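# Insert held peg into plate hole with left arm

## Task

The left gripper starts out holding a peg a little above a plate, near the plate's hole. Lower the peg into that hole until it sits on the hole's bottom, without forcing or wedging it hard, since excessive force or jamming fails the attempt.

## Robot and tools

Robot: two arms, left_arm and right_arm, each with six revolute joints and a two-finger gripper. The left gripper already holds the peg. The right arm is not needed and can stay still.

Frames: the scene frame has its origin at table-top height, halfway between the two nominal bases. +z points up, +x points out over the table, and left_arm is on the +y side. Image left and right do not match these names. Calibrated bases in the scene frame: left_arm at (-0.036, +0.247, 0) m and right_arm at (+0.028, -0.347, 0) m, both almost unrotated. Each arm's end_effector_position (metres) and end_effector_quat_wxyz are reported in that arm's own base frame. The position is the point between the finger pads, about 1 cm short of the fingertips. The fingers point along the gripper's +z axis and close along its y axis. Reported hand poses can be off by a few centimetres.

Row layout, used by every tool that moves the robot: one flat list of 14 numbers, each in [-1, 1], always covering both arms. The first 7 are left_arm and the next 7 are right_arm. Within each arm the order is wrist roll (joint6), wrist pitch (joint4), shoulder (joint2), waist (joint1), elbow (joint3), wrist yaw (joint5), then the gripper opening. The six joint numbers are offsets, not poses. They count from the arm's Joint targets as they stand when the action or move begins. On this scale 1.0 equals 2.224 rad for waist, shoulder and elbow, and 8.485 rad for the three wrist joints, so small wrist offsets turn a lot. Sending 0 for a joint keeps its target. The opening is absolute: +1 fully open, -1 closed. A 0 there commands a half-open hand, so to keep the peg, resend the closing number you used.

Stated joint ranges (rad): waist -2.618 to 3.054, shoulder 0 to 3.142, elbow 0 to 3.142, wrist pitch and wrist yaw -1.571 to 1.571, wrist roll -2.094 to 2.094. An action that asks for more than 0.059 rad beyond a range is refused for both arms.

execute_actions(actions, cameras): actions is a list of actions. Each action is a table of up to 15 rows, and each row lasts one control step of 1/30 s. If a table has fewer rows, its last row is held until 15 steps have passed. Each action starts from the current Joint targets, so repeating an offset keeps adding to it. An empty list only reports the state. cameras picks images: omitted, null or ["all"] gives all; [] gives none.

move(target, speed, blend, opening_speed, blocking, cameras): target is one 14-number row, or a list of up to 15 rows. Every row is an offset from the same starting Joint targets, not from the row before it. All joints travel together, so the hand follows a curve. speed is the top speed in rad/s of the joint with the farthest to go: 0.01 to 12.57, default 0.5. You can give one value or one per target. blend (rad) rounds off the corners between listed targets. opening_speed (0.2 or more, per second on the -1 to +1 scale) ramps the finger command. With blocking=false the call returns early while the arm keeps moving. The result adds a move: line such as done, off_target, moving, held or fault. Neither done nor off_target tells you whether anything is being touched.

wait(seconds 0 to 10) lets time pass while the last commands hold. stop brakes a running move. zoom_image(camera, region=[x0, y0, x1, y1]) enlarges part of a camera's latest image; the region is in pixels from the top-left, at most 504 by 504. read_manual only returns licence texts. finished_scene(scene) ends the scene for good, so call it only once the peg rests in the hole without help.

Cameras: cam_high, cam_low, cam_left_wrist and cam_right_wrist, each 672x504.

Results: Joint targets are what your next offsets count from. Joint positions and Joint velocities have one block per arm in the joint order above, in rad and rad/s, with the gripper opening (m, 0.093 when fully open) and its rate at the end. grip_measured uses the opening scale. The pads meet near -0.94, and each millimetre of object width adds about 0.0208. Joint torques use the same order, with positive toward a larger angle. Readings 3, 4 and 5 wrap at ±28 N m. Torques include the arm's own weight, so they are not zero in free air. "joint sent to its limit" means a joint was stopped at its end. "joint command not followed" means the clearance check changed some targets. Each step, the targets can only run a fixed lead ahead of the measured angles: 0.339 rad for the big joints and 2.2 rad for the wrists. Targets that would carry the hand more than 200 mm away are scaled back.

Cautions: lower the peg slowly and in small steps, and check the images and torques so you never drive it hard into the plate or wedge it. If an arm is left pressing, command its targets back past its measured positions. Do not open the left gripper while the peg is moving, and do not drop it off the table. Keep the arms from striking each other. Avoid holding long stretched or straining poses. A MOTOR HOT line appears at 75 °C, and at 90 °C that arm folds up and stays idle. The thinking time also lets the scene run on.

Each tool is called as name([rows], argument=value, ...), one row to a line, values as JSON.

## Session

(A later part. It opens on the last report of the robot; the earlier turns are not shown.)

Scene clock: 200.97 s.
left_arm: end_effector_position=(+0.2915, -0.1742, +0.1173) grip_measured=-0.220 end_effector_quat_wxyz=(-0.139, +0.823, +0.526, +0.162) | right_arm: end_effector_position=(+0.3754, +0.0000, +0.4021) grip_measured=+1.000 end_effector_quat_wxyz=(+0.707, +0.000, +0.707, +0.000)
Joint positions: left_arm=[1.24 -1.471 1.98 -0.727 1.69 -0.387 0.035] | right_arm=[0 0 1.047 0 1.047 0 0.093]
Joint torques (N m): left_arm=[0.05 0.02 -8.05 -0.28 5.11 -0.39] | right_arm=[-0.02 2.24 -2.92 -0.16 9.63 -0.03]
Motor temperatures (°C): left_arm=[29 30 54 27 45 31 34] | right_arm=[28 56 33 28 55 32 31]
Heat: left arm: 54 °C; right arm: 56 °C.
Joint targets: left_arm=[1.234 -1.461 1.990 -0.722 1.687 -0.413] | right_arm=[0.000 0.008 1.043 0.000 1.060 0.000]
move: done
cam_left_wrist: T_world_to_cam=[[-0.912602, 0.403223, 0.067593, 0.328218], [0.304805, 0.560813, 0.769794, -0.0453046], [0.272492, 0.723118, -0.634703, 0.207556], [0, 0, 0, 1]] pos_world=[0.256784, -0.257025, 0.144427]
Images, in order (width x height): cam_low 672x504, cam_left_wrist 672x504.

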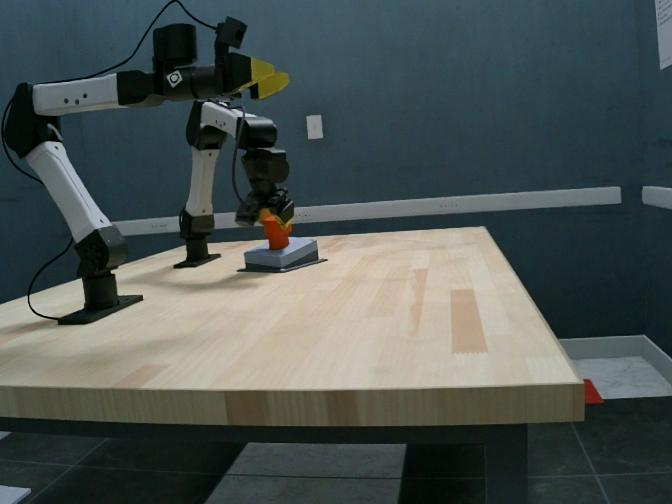

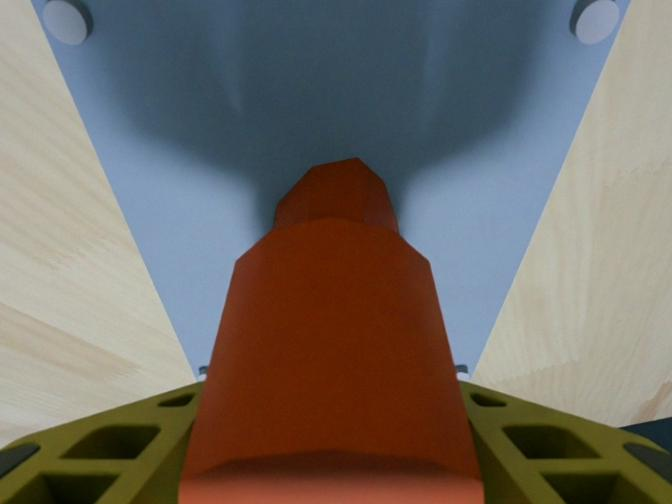

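move(target=[0, 0, 0, 0.0017, 0, 0, -0.921165, 0,0,0,0,0,0,1.0], speed=0.06, cameras=["cam_left_wrist", "cam_low"])

zoom_image(camera="cam_left_wrist", region=[265, 145, 405, 245])

zoom_image(camera="cam_low", region=[250, 210, 300, 260])

Scene clock: 205.93 s.
left_arm: end_effector_position=(+0.2919, -0.1738, +0.1172) grip_measured=-0.220 end_effector_quat_wxyz=(-0.139, +0.823, +0.527, +0.162) | right_arm: end_effector_position=(+0.3754, +0.0000, +0.4021) grip_measured=+1.000 end_effector_quat_wxyz=(+0.707, +0.000, +0.707, +0.000)
Joint positions: left_arm=[1.24 -1.47 1.98 -0.725 1.69 -0.387 0.035] | right_arm=[0 0 1.047 0 1.047 0 0.093]
Joint torques (N m): left_arm=[0.03 0.08 -7.99 0.05 5.03 -0.41] | right_arm=[-0.01 2.26 -3.04 -0.17 9.8 0.07]
Motor temperatures (°C): left_arm=[29 30 54 27 45 31 34] | right_arm=[28 56 33 28 55 32 31]
Heat: left arm: 54 °C; right arm: 56 °C.
Joint targets: left_arm=[1.234 -1.461 1.990 -0.718 1.687 -0.413] | right_arm=[0.000 0.008 1.043 0.000 1.060 0.000]
move: done
cam_left_wrist: T_world_to_cam=[[-0.913265, 0.401831, 0.0669232, 0.328467], [0.303533, 0.561672, 0.76967, -0.0450629], [0.271688, 0.723226, -0.634924, 0.207469], [0, 0, 0, 1]] pos_world=[0.257289, -0.256725, 0.144429]
Images, in order (width x height): cam_low 672x504, cam_left_wrist 672x504.

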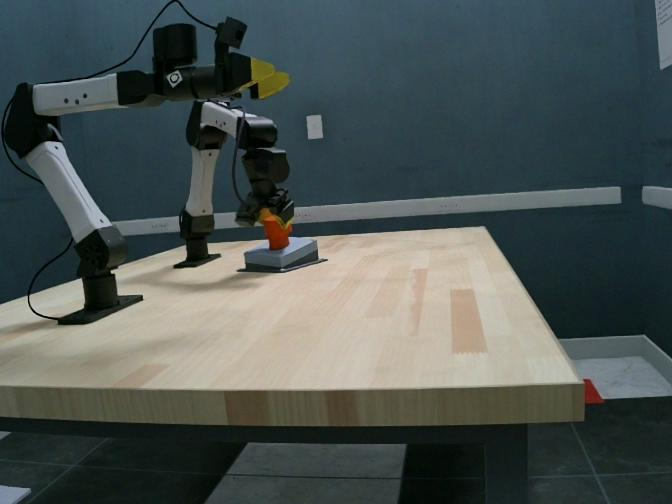

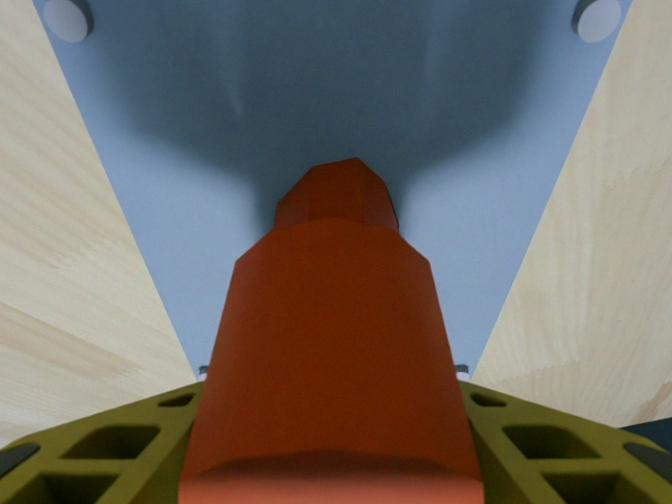

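Scaled by 3.600 (camera's finer frame: 960x720).

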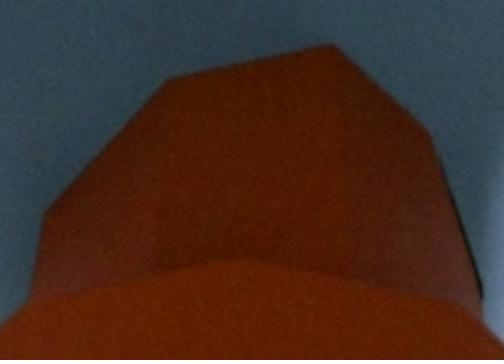

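Scaled by 10.080 (camera's finer frame: 960x720).

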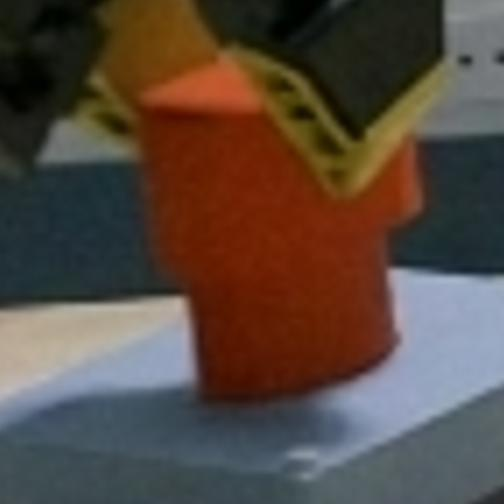

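move(target=[0, 0, 0, 0.0018, 0, 0, -0.921165, 0,0,0,0,0,0,1.0], speed=0.06, cameras=["cam_left_wrist", "cam_low"])

zoom_image(camera="cam_left_wrist", region=[265, 145, 405, 245])

Scene clock: 209.00 s.
left_arm: end_effector_position=(+0.2923, -0.1733, +0.1172) grip_measured=-0.220 end_effector_quat_wxyz=(-0.138, +0.822, +0.528, +0.162) | right_arm: end_effector_position=(+0.3754, +0.0000, +0.4021) grip_measured=+1.000 end_effector_quat_wxyz=(+0.707, +0.000, +0.707, +0.000)
Joint positions: left_arm=[1.24 -1.47 1.98 -0.724 1.69 -0.387 0.035] | right_arm=[0 0 1.047 0 1.047 0 0.093]
Joint torques (N m): left_arm=[0.13 0.03 -8.23 -0.02 5.22 -0.41] | right_arm=[0.09 2.32 -3.18 -0.34 9.74 0]
Motor temperatures (°C): left_arm=[29 30 53 27 45 31 34] | right_arm=[28 56 33 28 55 32 31]
Heat: left arm: 53 °C; right arm: 56 °C.
Joint targets: left_arm=[1.234 -1.461 1.990 -0.715 1.687 -0.413] | right_arm=[0.000 0.008 1.043 0.000 1.060 0.000]
move: done
cam_left_wrist: T_world_to_cam=[[-0.914035, 0.400146, 0.0665092, 0.328687], [0.302217, 0.562416, 0.769645, -0.0449388], [0.270564, 0.723582, -0.634999, 0.207407], [0, 0, 0, 1]] pos_world=[0.257896, -0.256325, 0.144429]
Images, in order (width x height): cam_low 672x504, cam_left_wrist 672x504.

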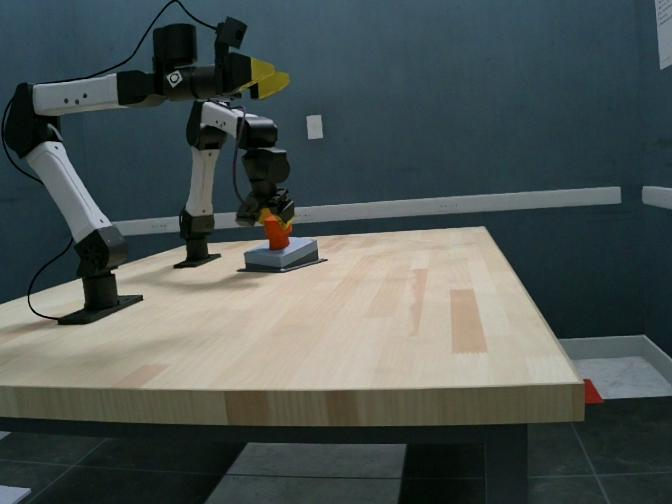

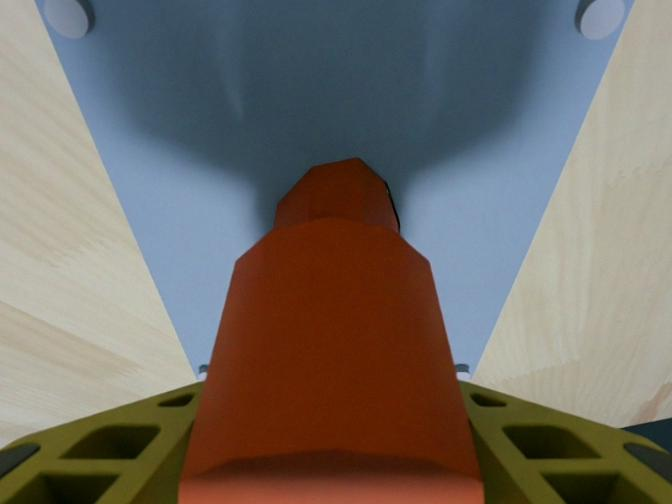

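Scaled by 3.600 (camera's finer frame: 960x720).

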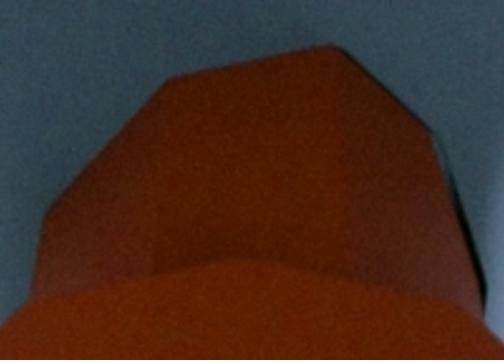

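move([
  [0, 0, 0, 0.0014, 0, 0, -0.921165, 0,0,0,0,0,0,1.0],
  [0, 0.0006, 0, 0.0014, -0.0036, 0, -0.921165, 0,0,0,0,0,0,1.0],
], speed=0.06, cameras=["cam_left_wrist", "cam_low"])

zoom_image(camera="cam_left_wrist", region=[265, 145, 405, 245])

zoom_image(camera="cam_low", region=[250, 210, 300, 260])

Scene clock: 213.97 s.
left_arm: end_effector_position=(+0.2928, -0.1728, +0.1172) grip_measured=-0.220 end_effector_quat_wxyz=(-0.138, +0.822, +0.529, +0.162) | right_arm: end_effector_position=(+0.3754, +0.0000, +0.4021) grip_measured=+1.000 end_effector_quat_wxyz=(+0.707, +0.000, +0.707, +0.000)
Joint positions: left_arm=[1.24 -1.469 1.98 -0.721 1.69 -0.387 0.035] | right_arm=[0 0 1.047 0 1.047 0 0.093]
Joint torques (N m): left_arm=[0.1 0.08 -8.13 0.05 4.41 -0.43] | right_arm=[0.01 2.26 -2.96 -0.06 9.89 0.01]
Motor temperatures (°C): left_arm=[29 30 53 27 44 31 34] | right_arm=[28 56 33 28 55 32 31]
Heat: left arm: 53 °C; right arm: 56 °C.
Joint targets: left_arm=[1.234 -1.456 1.990 -0.712 1.679 -0.413] | right_arm=[0.000 0.008 1.043 0.000 1.060 0.000]
move: done
cam_left_wrist: T_world_to_cam=[[-0.915011, 0.398036, 0.0657406, 0.328958], [0.300427, 0.563529, 0.769531, -0.0446718], [0.269254, 0.72388, -0.635216, 0.207301], [0, 0, 0, 1]] pos_world=[0.258604, -0.255824, 0.144431]
Images, in order (width x height): cam_low 672x504, cam_left_wrist 672x504.

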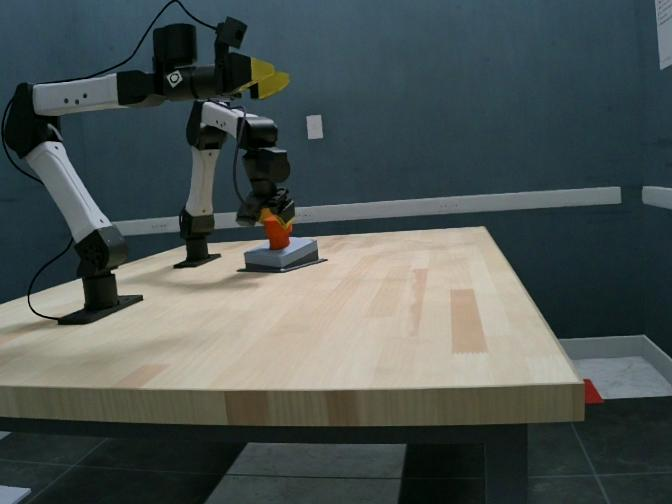

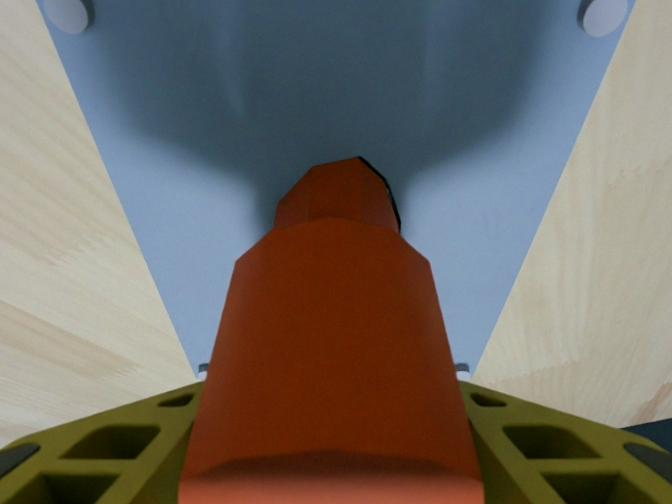

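Scaled by 3.600 (camera's finer frame: 960x720).

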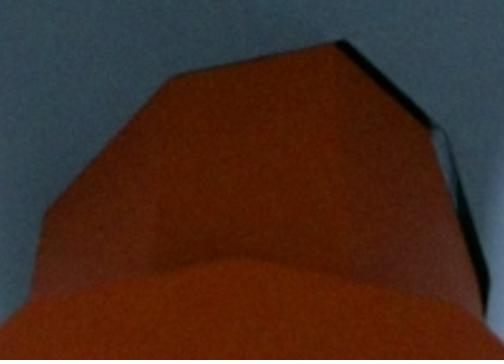

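Scaled by 10.080 (camera's finer frame: 960x720).

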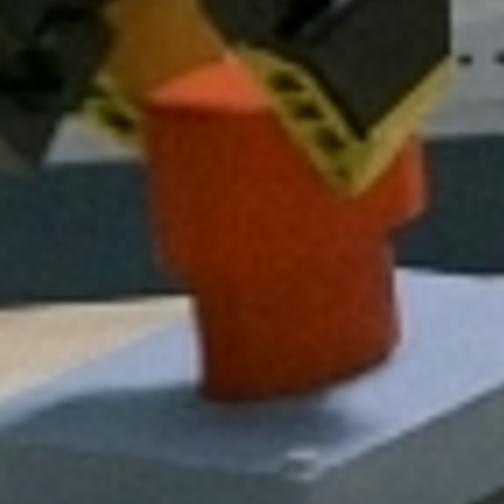

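move(target=[0, -0.0050, 0, 0, 0.0027, 0, -0.921165, 0,0,0,0,0,0,1.0], speed=0.06, cameras=["cam_left_wrist"])

zoom_image(camera="cam_left_wrist", region=[265, 145, 405, 245])

Scene clock: 219.00 s.
left_arm: end_effector_position=(+0.2927, -0.1727, +0.1172) grip_measured=-0.220 end_effector_quat_wxyz=(-0.139, +0.822, +0.528, +0.161) | right_arm: end_effector_position=(+0.3754, +0.0000, +0.4021) grip_measured=+1.000 end_effector_quat_wxyz=(+0.707, +0.000, +0.707, +0.000)
Joint positions: left_arm=[1.24 -1.47 1.98 -0.721 1.69 -0.387 0.035] | right_arm=[0 0 1.047 0 1.047 0 0.093]
Joint torques (N m): left_arm=[0.09 -0.37 -8.01 0.12 5.04 -0.35] | right_arm=[0.03 2.3 -3.37 0.01 9.7 0.01]
Motor temperatures (°C): left_arm=[29 30 52 27 44 31 34] | right_arm=[28 56 33 28 55 32 31]
Heat: left arm: 52 °C; right arm: 56 °C.
Joint targets: left_arm=[1.234 -1.498 1.990 -0.712 1.685 -0.413] | right_arm=[0.000 0.008 1.043 0.000 1.060 0.000]
move: done
cam_left_wrist: T_world_to_cam=[[-0.914961, 0.398021, 0.0665267, 0.328606], [0.300931, 0.563135, 0.769623, -0.0449106], [0.268863, 0.724195, -0.635024, 0.207435], [0, 0, 0, 1]] pos_world=[0.258405, -0.255725, 0.14443]

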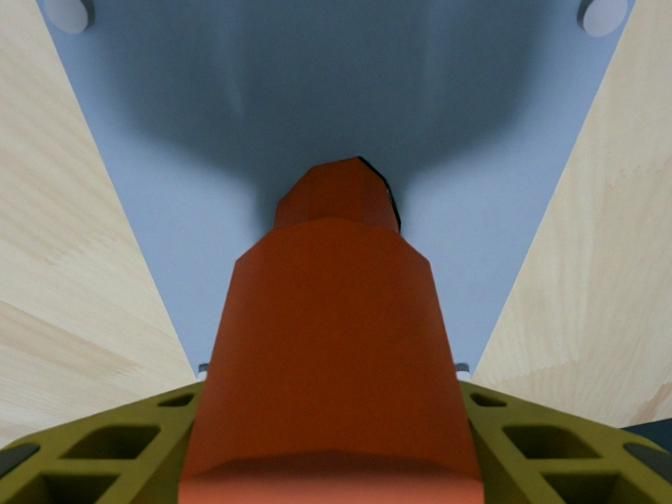

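Scaled by 3.600 (camera's finer frame: 960x720).

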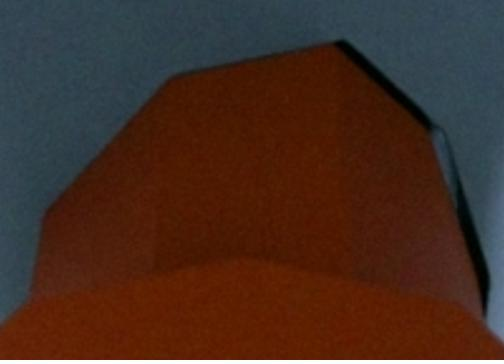

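move(target=[0, -0.00047, 0, 0, 0, 0, -0.921165, 0,0,0,0,0,0,1.0], speed=0.06, cameras=["cam_left_wrist"])

zoom_image(camera="cam_left_wrist", region=[265, 145, 405, 245])

Scene clock: 222.80 s.
left_arm: end_effector_position=(+0.2926, -0.1726, +0.1172) grip_measured=-0.220 end_effector_quat_wxyz=(-0.139, +0.822, +0.528, +0.161) | right_arm: end_effector_position=(+0.3754, +0.0000, +0.4021) grip_measured=+1.000 end_effector_quat_wxyz=(+0.707, +0.000, +0.707, +0.000)
Joint positions: left_arm=[1.24 -1.47 1.98 -0.721 1.69 -0.387 0.035] | right_arm=[0 0 1.047 0 1.047 0 0.093]
Joint torques (N m): left_arm=[0.05 -0.39 -8.02 0.05 5.04 -0.35] | right_arm=[0.04 2.31 -3.04 -0.02 9.95 -0.05]
Motor temperatures (°C): left_arm=[29 30 52 28 44 31 34] | right_arm=[28 56 33 28 55 32 31]
Heat: left arm: 52 °C; right arm: 56 °C.
Joint targets: left_arm=[1.234 -1.502 1.990 -0.712 1.685 -0.413] | right_arm=[0.000 0.008 1.043 0.000 1.060 0.000]
move: done
cam_left_wrist: T_world_to_cam=[[-0.914956, 0.397971, 0.0668951, 0.328501], [0.301131, 0.562938, 0.769689, -0.0450778], [0.268656, 0.724376, -0.634904, 0.207445], [0, 0, 0, 1]] pos_world=[0.258406, -0.255626, 0.144429]

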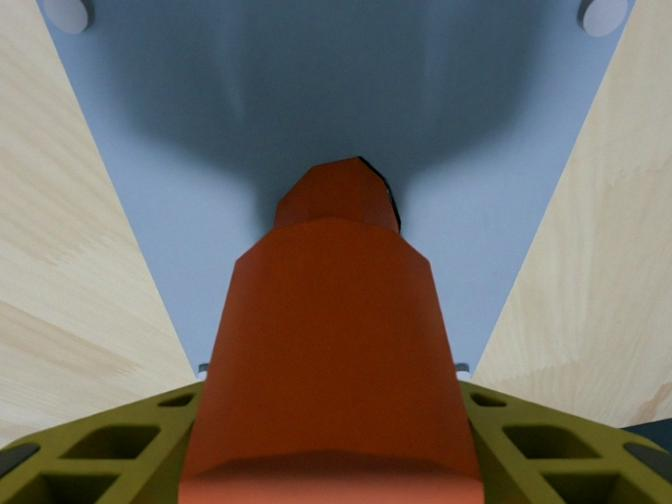

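Scaled by 3.600 (camera's finer frame: 960x720).

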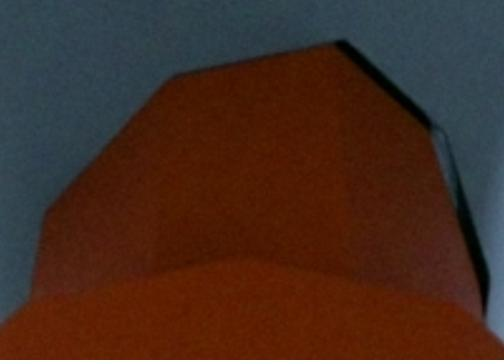

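move(target=[0, -0.00085, 0, 0, 0, 0, -0.921165, 0,0,0,0,0,0,1.0], speed=0.06, cameras=["cam_left_wrist"])

zoom_image(camera="cam_left_wrist", region=[265, 145, 405, 245])

Scene clock: 225.53 s.
left_arm: end_effector_position=(+0.2924, -0.1712, +0.1168) grip_measured=-0.220 end_effector_quat_wxyz=(-0.141, +0.821, +0.529, +0.161) | right_arm: end_effector_position=(+0.3754, +0.0000, +0.4021) grip_measured=+1.000 end_effector_quat_wxyz=(+0.707, +0.000, +0.707, +0.000)
Joint positions: left_arm=[1.24 -1.471 1.98 -0.719 1.688 -0.387 0.035] | right_arm=[0 0 1.047 0 1.047 0 0.093]
Joint torques (N m): left_arm=[0.06 -0.47 -8.12 -0.06 5.07 -0.46] | right_arm=[0.01 2.34 -2.91 -0.27 9.76 -0.03]
Motor temperatures (°C): left_arm=[29 30 52 28 44 31 34] | right_arm=[28 56 33 28 55 32 31]
Heat: left arm: 52 °C; right arm: 56 °C.
Joint targets: left_arm=[1.234 -1.509 1.990 -0.711 1.685 -0.413] | right_arm=[0.000 0.008 1.043 0.000 1.060 0.000]
move: off_target (left_arm); left_arm: the wrist pitch is farthest, 0.038 rad from its target
cam_left_wrist: T_world_to_cam=[[-0.915959, 0.395052, 0.0703776, 0.327184], [0.301532, 0.561899, 0.770291, -0.0458473], [0.26476, 0.726776, -0.633798, 0.207684], [0, 0, 0, 1]] pos_world=[0.258525, -0.254433, 0.143919]

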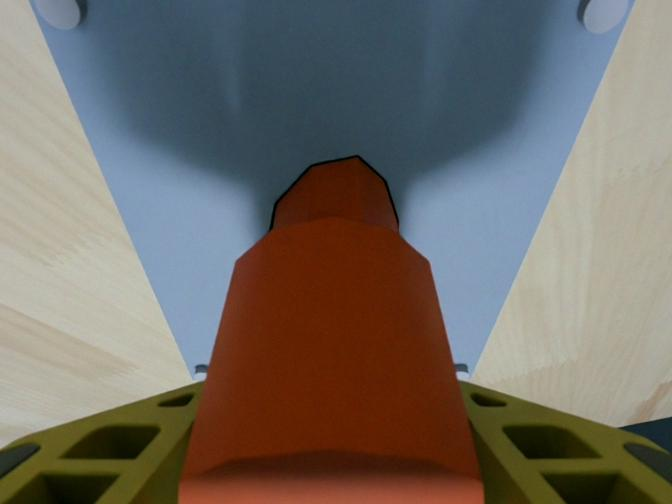

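Scaled by 3.600 (camera's finer frame: 960x720).

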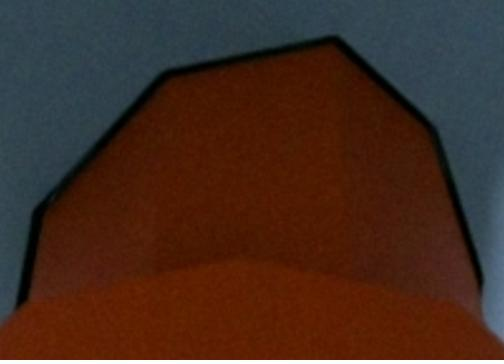

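move([
  [0, 0.00495, 0, 0, 0, 0, -0.921165, 0,0,0,0,0,0,1.0],
  [0, 0.00695, 0, 0.0005, -0.0050, 0, -0.921165, 0,0,0,0,0,0,1.0],
], speed=0.06, cameras=["cam_left_wrist"])

zoom_image(camera="cam_left_wrist", region=[265, 145, 405, 245])

Scene clock: 230.93 s.
left_arm: end_effector_position=(+0.2931, -0.1712, +0.1135) grip_measured=-0.220 end_effector_quat_wxyz=(-0.139, +0.821, +0.530, +0.161) | right_arm: end_effector_position=(+0.3754, +0.0000, +0.4021) grip_measured=+1.000 end_effector_quat_wxyz=(+0.707, +0.000, +0.707, +0.000)
Joint positions: left_arm=[1.24 -1.455 1.98 -0.717 1.675 -0.387 0.035] | right_arm=[0 0 1.047 0 1.047 0 0.093]
Joint torques (N m): left_arm=[0.09 0.04 -8.1 -0.08 5.3 -0.4] | right_arm=[0.02 2.27 -3.11 -0.38 9.65 0.03]
Motor temperatures (°C): left_arm=[29 30 52 28 43 31 34] | right_arm=[28 57 33 28 55 32 31]
Heat: left arm: 52 °C; right arm: 57 °C.
Joint targets: left_arm=[1.234 -1.451 1.990 -0.710 1.674 -0.413] | right_arm=[0.000 0.008 1.043 0.000 1.060 0.000]
move: done
cam_left_wrist: T_world_to_cam=[[-0.916744, 0.393806, 0.0670563, 0.328408], [0.298623, 0.564081, 0.76983, -0.0421518], [0.265339, 0.725761, -0.634717, 0.20513], [0, 0, 0, 1]] pos_world=[0.259225, -0.254428, 0.140627]

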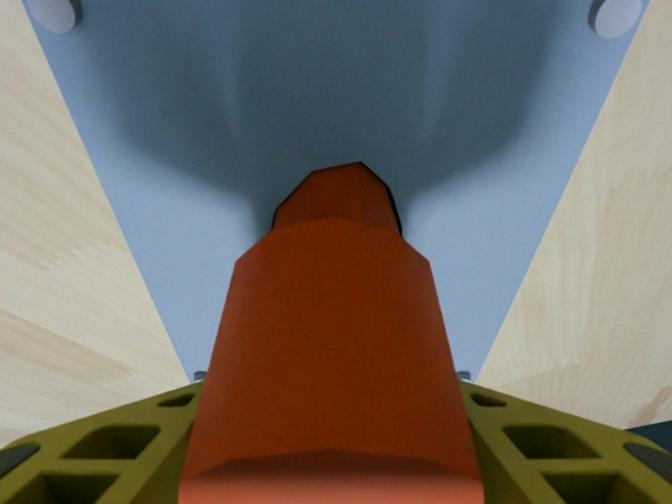

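Scaled by 3.600 (camera's finer frame: 960x720).

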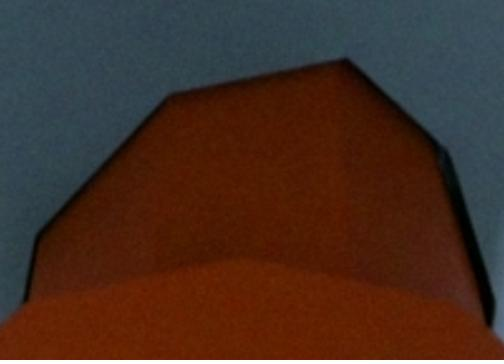

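move(target=[0, 0.00185, 0, 0.0011, -0.0072, 0, -0.921165, 0,0,0,0,0,0,1.0], speed=0.06, cameras=["cam_left_wrist"])

zoom_image(camera="cam_left_wrist", region=[265, 145, 405, 245])

Scene clock: 238.27 s.
left_arm: end_effector_position=(+0.2932, -0.1706, +0.1095) grip_measured=-0.220 end_effector_quat_wxyz=(-0.139, +0.820, +0.531, +0.161) | right_arm: end_effector_position=(+0.3754, +0.0000, +0.4021) grip_measured=+1.000 end_effector_quat_wxyz=(+0.707, +0.000, +0.707, +0.000)
Joint positions: left_arm=[1.24 -1.439 1.98 -0.716 1.659 -0.387 0.035] | right_arm=[0 0 1.047 0 1.047 0 0.093]
Joint torques (N m): left_arm=[0.1 0 -7.98 0.09 5.31 -0.46] | right_arm=[0.05 2.22 -2.99 -0.06 9.74 -0.05]
Motor temperatures (°C): left_arm=[29 30 51 28 44 31 34] | right_arm=[28 57 33 28 55 32 31]
Heat: left arm: 51 °C; right arm: 57 °C.
Joint targets: left_arm=[1.234 -1.435 1.990 -0.708 1.658 -0.413] | right_arm=[0.000 0.008 1.043 0.000 1.060 0.000]
move: done
cam_left_wrist: T_world_to_cam=[[-0.917363, 0.392433, 0.0666477, 0.328581], [0.297518, 0.564758, 0.76976, -0.0391121], [0.264439, 0.725978, -0.634844, 0.202445], [0, 0, 0, 1]] pos_world=[0.259531, -0.253828, 0.136728]

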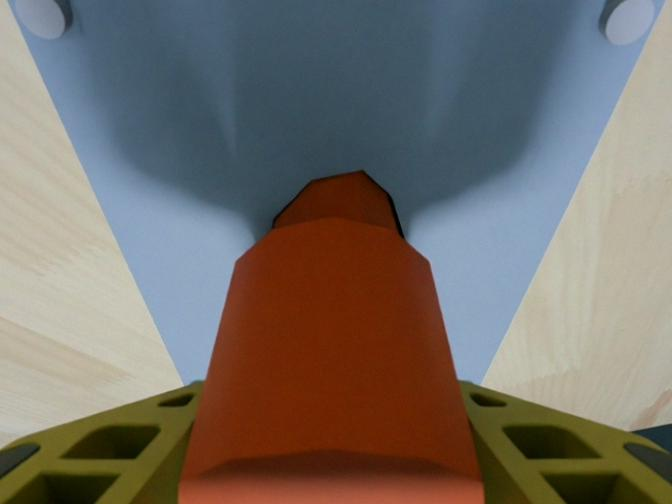

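Scaled by 3.600 (camera's finer frame: 960x720).

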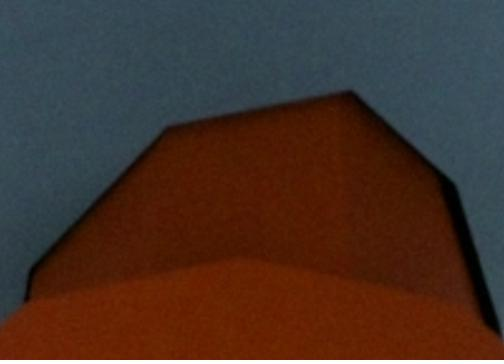

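move([
  [0, 0, 0, 0.00135, 0, 0, -0.921165, 0,0,0,0,0,0,1.0],
  [0, 0.0020, 0, 0.00135, -0.00877, 0, -0.921165, 0,0,0,0,0,0,1.0],
], speed=0.06, cameras=["cam_left_wrist", "cam_low"])

zoom_image(camera="cam_left_wrist", region=[265, 145, 405, 245])

Scene clock: 243.10 s.
left_arm: end_effector_position=(+0.2934, -0.1698, +0.1047) grip_measured=-0.220 end_effector_quat_wxyz=(-0.139, +0.820, +0.532, +0.161) | right_arm: end_effector_position=(+0.3754, +0.0000, +0.4021) grip_measured=+1.000 end_effector_quat_wxyz=(+0.707, +0.000, +0.707, +0.000)
Joint positions: left_arm=[1.24 -1.42 1.98 -0.713 1.64 -0.387 0.035] | right_arm=[0 0 1.047 0 1.047 0 0.093]
Joint torques (N m): left_arm=[0.11 -0.01 -8.12 -0.14 4.97 -0.44] | right_arm=[0.06 2.26 -3.28 -0.17 9.83 -0.02]
Motor temperatures (°C): left_arm=[29 30 51 28 43 31 34] | right_arm=[28 57 33 28 55 32 31]
Heat: left arm: 51 °C; right arm: 57 °C.
Joint targets: left_arm=[1.234 -1.418 1.990 -0.705 1.638 -0.413] | right_arm=[0.000 0.008 1.043 0.000 1.060 0.000]
move: done
cam_left_wrist: T_world_to_cam=[[-0.918281, 0.390394, 0.0659792, 0.32868], [0.295861, 0.565854, 0.769595, -0.035233], [0.26311, 0.726225, -0.635115, 0.199179], [0, 0, 0, 1]] pos_world=[0.259839, -0.253027, 0.131931]
Images, in order (width x height): cam_low 672x504, cam_left_wrist 672x504.

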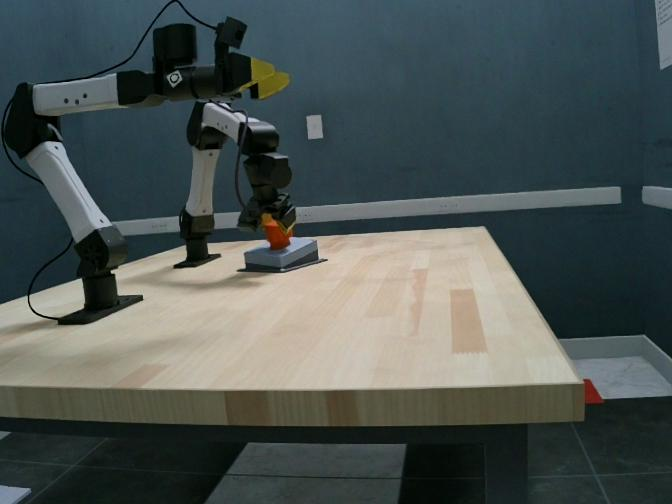

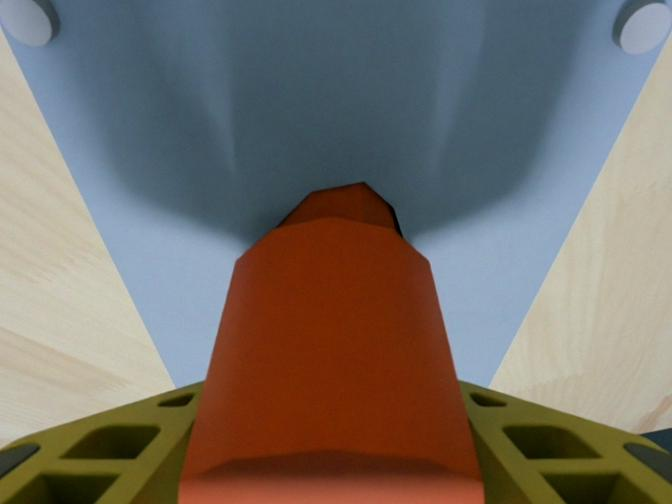

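Scaled by 3.600 (camera's finer frame: 960x720).

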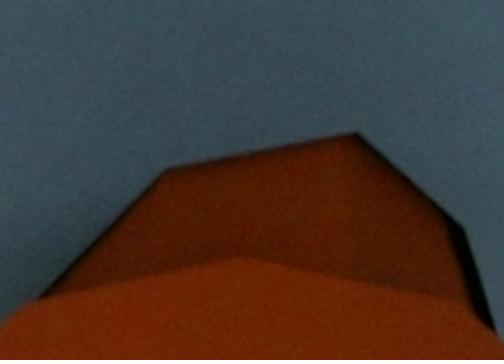

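move([
  [0, 0, 0, 0.00103, 0, 0, -0.921165, 0,0,0,0,0,0,1.0],
  [0, 0.00171, 0, 0.00103, -0.0070, 0, -0.921165, 0,0,0,0,0,0,1.0],
], speed=0.06, cameras=["cam_left_wrist", "cam_low"])

zoom_image(camera="cam_left_wrist", region=[265, 145, 405, 245])

Scene clock: 246.47 s.
left_arm: end_effector_position=(+0.2935, -0.1691, +0.1009) grip_measured=-0.220 end_effector_quat_wxyz=(-0.139, +0.819, +0.533, +0.161) | right_arm: end_effector_position=(+0.3754, +0.0000, +0.4021) grip_measured=+1.000 end_effector_quat_wxyz=(+0.707, +0.000, +0.707, +0.000)
Joint positions: left_arm=[1.24 -1.404 1.98 -0.712 1.625 -0.387 0.035] | right_arm=[0 0 1.047 0 1.047 0 0.093]
Joint torques (N m): left_arm=[0.06 -0.1 -8.02 0.25 5.24 -0.45] | right_arm=[0 2.28 -3.12 -0.2 9.83 0.01]
Motor temperatures (°C): left_arm=[29 30 51 28 43 31 34] | right_arm=[28 57 33 28 55 32 31]
Heat: left arm: 51 °C; right arm: 57 °C.
Joint targets: left_arm=[1.234 -1.403 1.990 -0.703 1.623 -0.413] | right_arm=[0.000 0.008 1.043 0.000 1.060 0.000]
move: done
cam_left_wrist: T_world_to_cam=[[-0.918924, 0.38899, 0.0653143, 0.328822], [0.294577, 0.566688, 0.769473, -0.0320939], [0.262305, 0.726327, -0.635331, 0.196612], [0, 0, 0, 1]] pos_world=[0.260044, -0.252526, 0.128133]
Images, in order (width x height): cam_low 672x504, cam_left_wrist 672x504.

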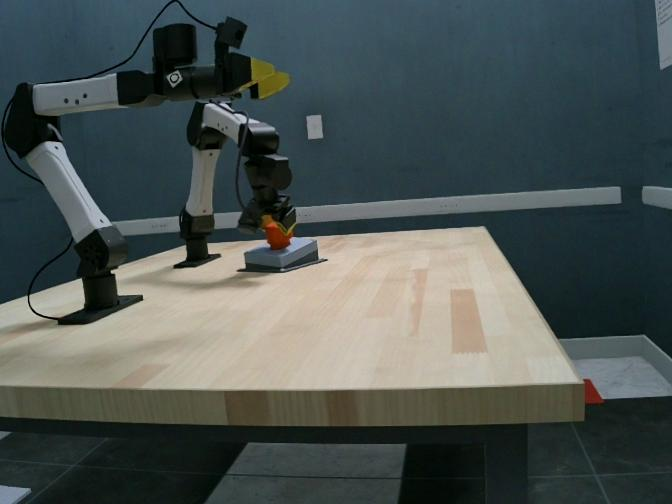

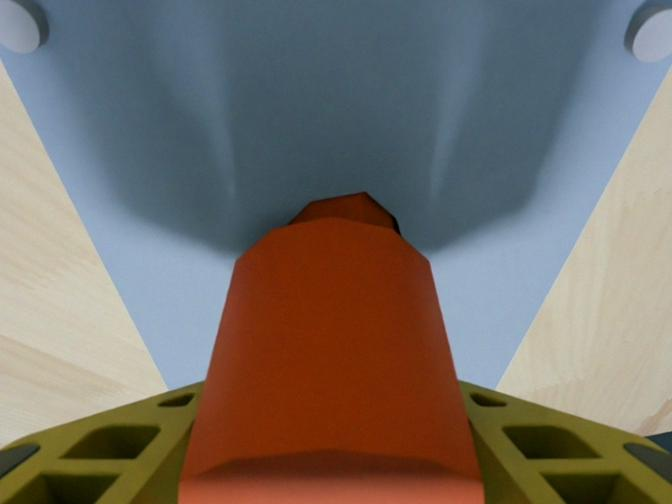

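Scaled by 3.600 (camera's finer frame: 960x720).

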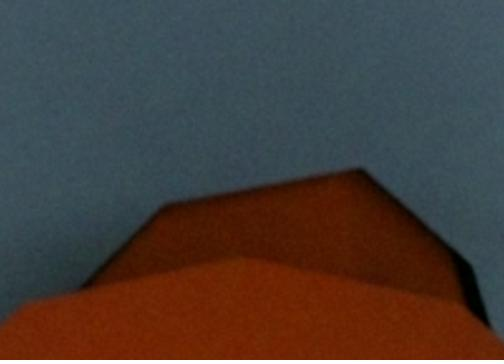

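move(target=[0, 0.0013, 0, 0.0007, -0.0052, 0, -0.921165, 0,0,0,0,0,0,1.0], speed=0.05, cameras=["cam_left_wrist", "cam_low"])

zoom_image(camera="cam_left_wrist", region=[265, 145, 405, 245])

zoom_image(camera="cam_low", region=[245, 210, 300, 260])

Scene clock: 249.20 s.
left_arm: end_effector_position=(+0.2935, -0.1686, +0.0981) grip_measured=-0.220 end_effector_quat_wxyz=(-0.139, +0.819, +0.533, +0.161) | right_arm: end_effector_position=(+0.3754, +0.0000, +0.4021) grip_measured=+1.000 end_effector_quat_wxyz=(+0.707, +0.000, +0.707, +0.000)
Joint positions: left_arm=[1.24 -1.392 1.98 -0.711 1.614 -0.387 0.035] | right_arm=[0 0 1.047 0 1.047 0 0.093]
Joint torques (N m): left_arm=[0.07 -0.06 -8.06 0.38 5.31 -0.41] | right_arm=[0.01 2.31 -3.04 -0.29 9.92 -0.01]
Motor temperatures (°C): left_arm=[29 30 51 28 43 31 34] | right_arm=[28 57 33 28 55 32 31]
Heat: left arm: 51 °C; right arm: 57 °C.
Joint targets: left_arm=[1.234 -1.392 1.990 -0.701 1.611 -0.413] | right_arm=[0.000 0.008 1.043 0.000 1.060 0.000]
move: done
cam_left_wrist: T_world_to_cam=[[-0.919397, 0.387938, 0.0649026, 0.328815], [0.293648, 0.567205, 0.769447, -0.0298791], [0.261685, 0.726486, -0.635404, 0.194654], [0, 0, 0, 1]] pos_world=[0.260148, -0.252026, 0.125333]
Images, in order (width x height): cam_low 672x504, cam_left_wrist 672x504.

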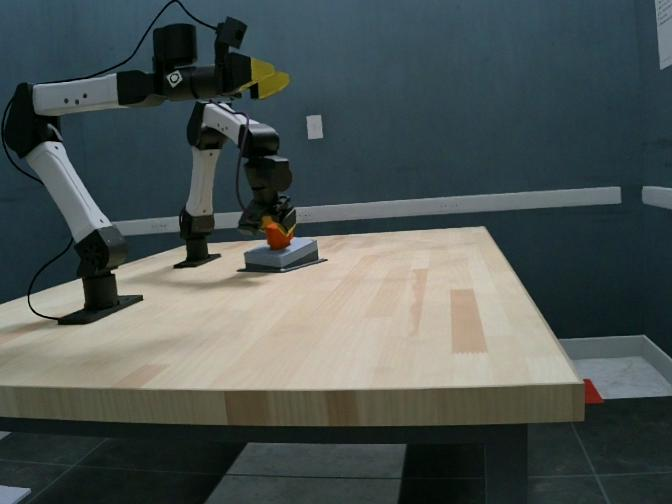

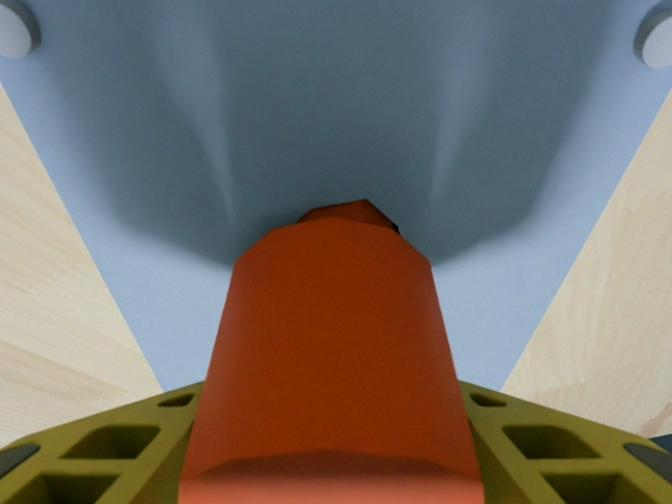

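Scaled by 3.600 (camera's finer frame: 960x720).

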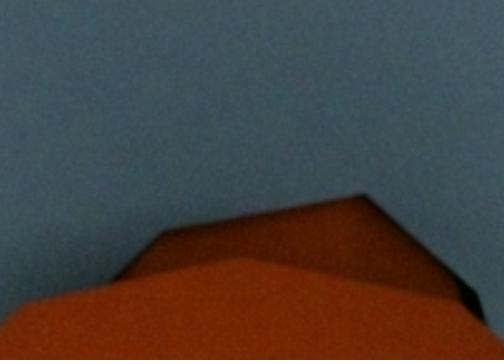

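Scaled by 9.164 (camera's finer frame: 960x720).

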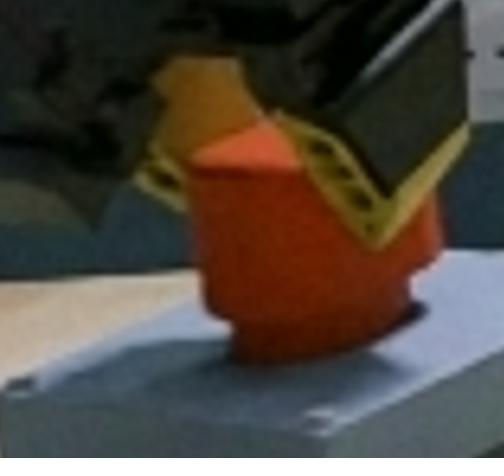

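move(target=[0, 0.00136, 0, 0.0007, -0.0053, 0, -0.921165, 0,0,0,0,0,0,1.0], speed=0.05, cameras=["cam_left_wrist", "cam_low"])

zoom_image(camera="cam_left_wrist", region=[265, 145, 405, 245])

Scene clock: 252.87 s.
left_arm: end_effector_position=(+0.2935, -0.1686, +0.0976) grip_measured=-0.220 end_effector_quat_wxyz=(-0.139, +0.819, +0.533, +0.161) | right_arm: end_effector_position=(+0.3754, +0.0000, +0.4021) grip_measured=+1.000 end_effector_quat_wxyz=(+0.707, +0.000, +0.707, +0.000)
Joint positions: left_arm=[1.24 -1.39 1.98 -0.711 1.612 -0.387 0.035] | right_arm=[0 0 1.047 0 1.047 0 0.093]
Joint torques (N m): left_arm=[0.11 0.06 -8.03 0.62 4.15 -0.43] | right_arm=[0.04 2.24 -3.06 0.01 9.87 0.08]
Motor temperatures (°C): left_arm=[29 30 51 28 43 31 34] | right_arm=[28 57 33 28 55 32 31]
Heat: left arm: 51 °C; right arm: 57 °C.
Joint targets: left_arm=[1.234 -1.381 1.990 -0.699 1.599 -0.413] | right_arm=[0.000 0.008 1.043 0.000 1.060 0.000]
move: done
cam_left_wrist: T_world_to_cam=[[-0.919397, 0.387938, 0.0649026, 0.328756], [0.293648, 0.567205, 0.769447, -0.029465], [0.261685, 0.726486, -0.635404, 0.194362], [0, 0, 0, 1]] pos_world=[0.260048, -0.252026, 0.124833]
Images, in order (width x height): cam_low 672x504, cam_left_wrist 672x504.

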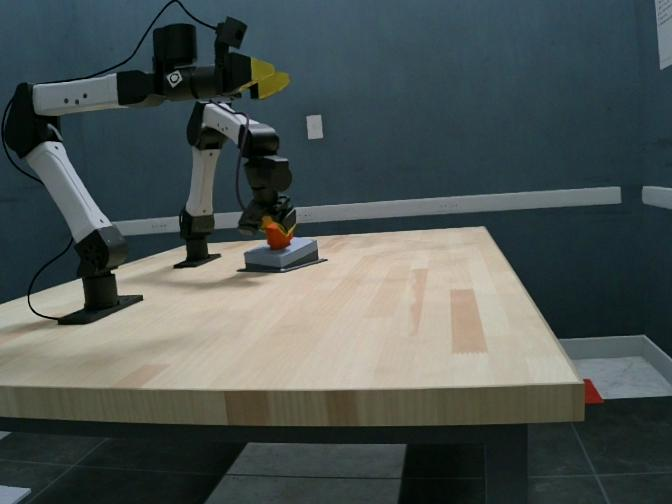

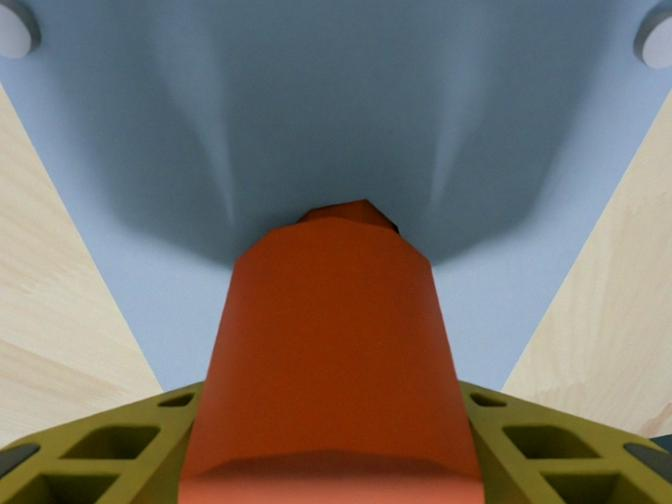

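Scaled by 3.600 (camera's finer frame: 960x720).

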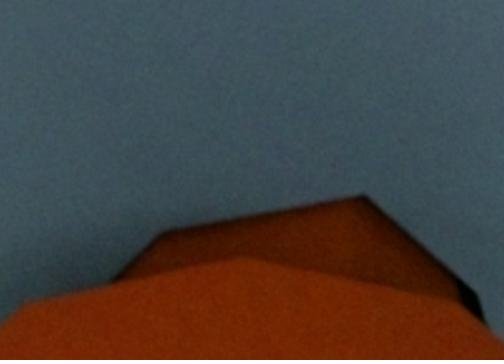

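move(target=[0, -0.00106, 0, 0, 0.005, 0, -0.921165, 0,0,0,0,0,0,1.0], speed=0.08, cameras=[])

move(target=[0, 0, 0, 0, 0, 0, 0.95, 0,0,0,0,0,0,1.0], opening_speed=0.7, cameras=["cam_left_wrist", "cam_low"])

zoom_image(camera="cam_left_wrist", region=[265, 145, 405, 245])

zoom_image(camera="cam_low", region=[245, 210, 300, 260])

Scene clock: 258.27 s.
left_arm: end_effector_position=(+0.2935, -0.1686, +0.0976) grip_measured=-0.220 end_effector_quat_wxyz=(-0.139, +0.819, +0.533, +0.161) | right_arm: end_effector_position=(+0.3754, +0.0000, +0.4021) grip_measured=+1.000 end_effector_quat_wxyz=(+0.707, +0.000, +0.707, +0.000)
Joint positions: left_arm=[1.24 -1.39 1.98 -0.711 1.612 -0.387 0.035] | right_arm=[0 0 1.047 0 1.047 0 0.093]
Joint torques (N m): left_arm=[0.05 -0.03 -8.16 0.39 5.18 -0.4] | right_arm=[-0.01 2.21 -3.03 -0.29 9.58 0]
Motor temperatures (°C): left_arm=[29 30 51 28 43 31 34] | right_arm=[28 57 33 28 56 32 31]
Heat: left arm: 51 °C; right arm: 57 °C.
Joint targets: left_arm=[1.234 -1.390 1.990 -0.699 1.610 -0.413] | right_arm=[0.000 0.008 1.043 0.000 1.060 0.000]
move: done

Scene clock: 261.17 s.
left_arm: end_effector_position=(+0.2959, -0.1651, +0.0982) grip_measured=+0.947 end_effector_quat_wxyz=(-0.141, +0.816, +0.536, +0.165) | right_arm: end_effector_position=(+0.3754, +0.0000, +0.4021) grip_measured=+1.000 end_effector_quat_wxyz=(+0.707, +0.000, +0.707, +0.000)
Joint positions: left_arm=[1.24 -1.39 1.98 -0.703 1.612 -0.398 0.091] | right_arm=[0 0 1.047 0 1.047 0 0.093]
Joint torques (N m): left_arm=[0.07 -0.02 -8.17 -0.35 5.37 -0.35] | right_arm=[0.02 2.26 -3.03 -0.03 9.88 0.04]
Motor temperatures (°C): left_arm=[29 30 51 28 43 31 34] | right_arm=[28 58 33 28 56 32 31]
Heat: left arm: 51 °C; right arm: 58 °C.
Joint targets: left_arm=[1.234 -1.390 1.990 -0.699 1.610 -0.413] | right_arm=[0.000 0.008 1.043 0.000 1.060 0.000]
move: done
cam_left_wrist: T_world_to_cam=[[-0.922138, 0.381891, 0.0618129, 0.329759], [0.285147, 0.562975, 0.775726, -0.0314576], [0.261443, 0.732952, -0.628036, 0.191996], [0, 0, 0, 1]] pos_world=[0.262857, -0.248946, 0.1246]
Images, in order (width x height): cam_low 672x504, cam_left_wrist 672x504.

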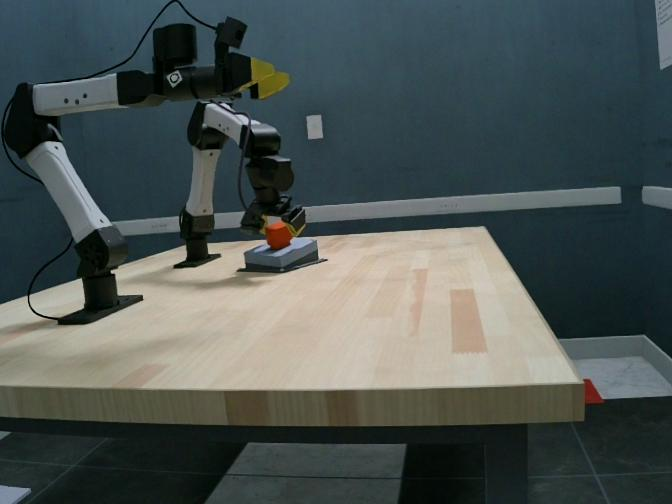

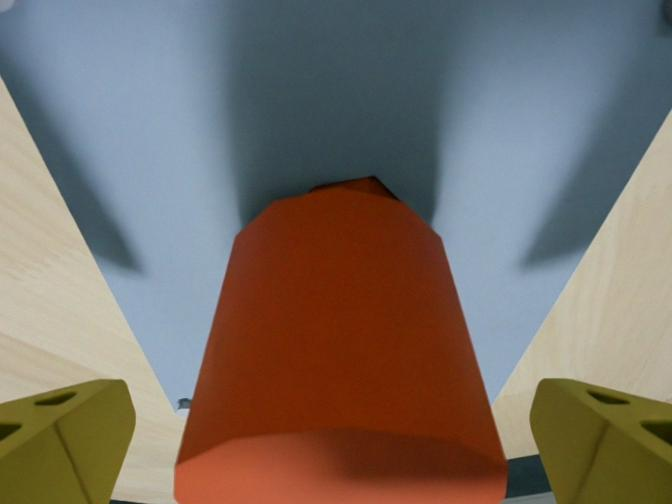

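Scaled by 3.600 (camera's finer frame: 960x720).

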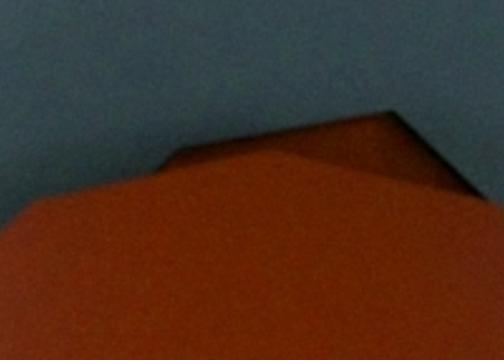

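Scaled by 9.164 (camera's finer frame: 960x720).

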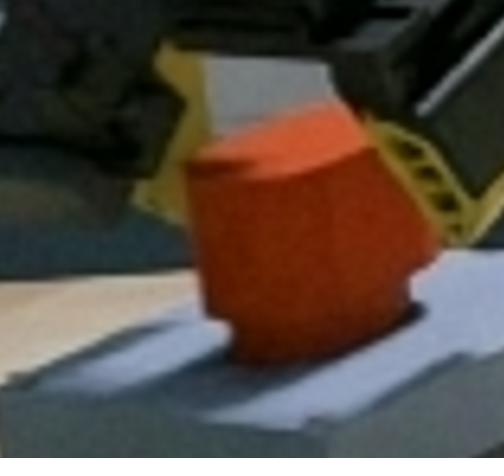

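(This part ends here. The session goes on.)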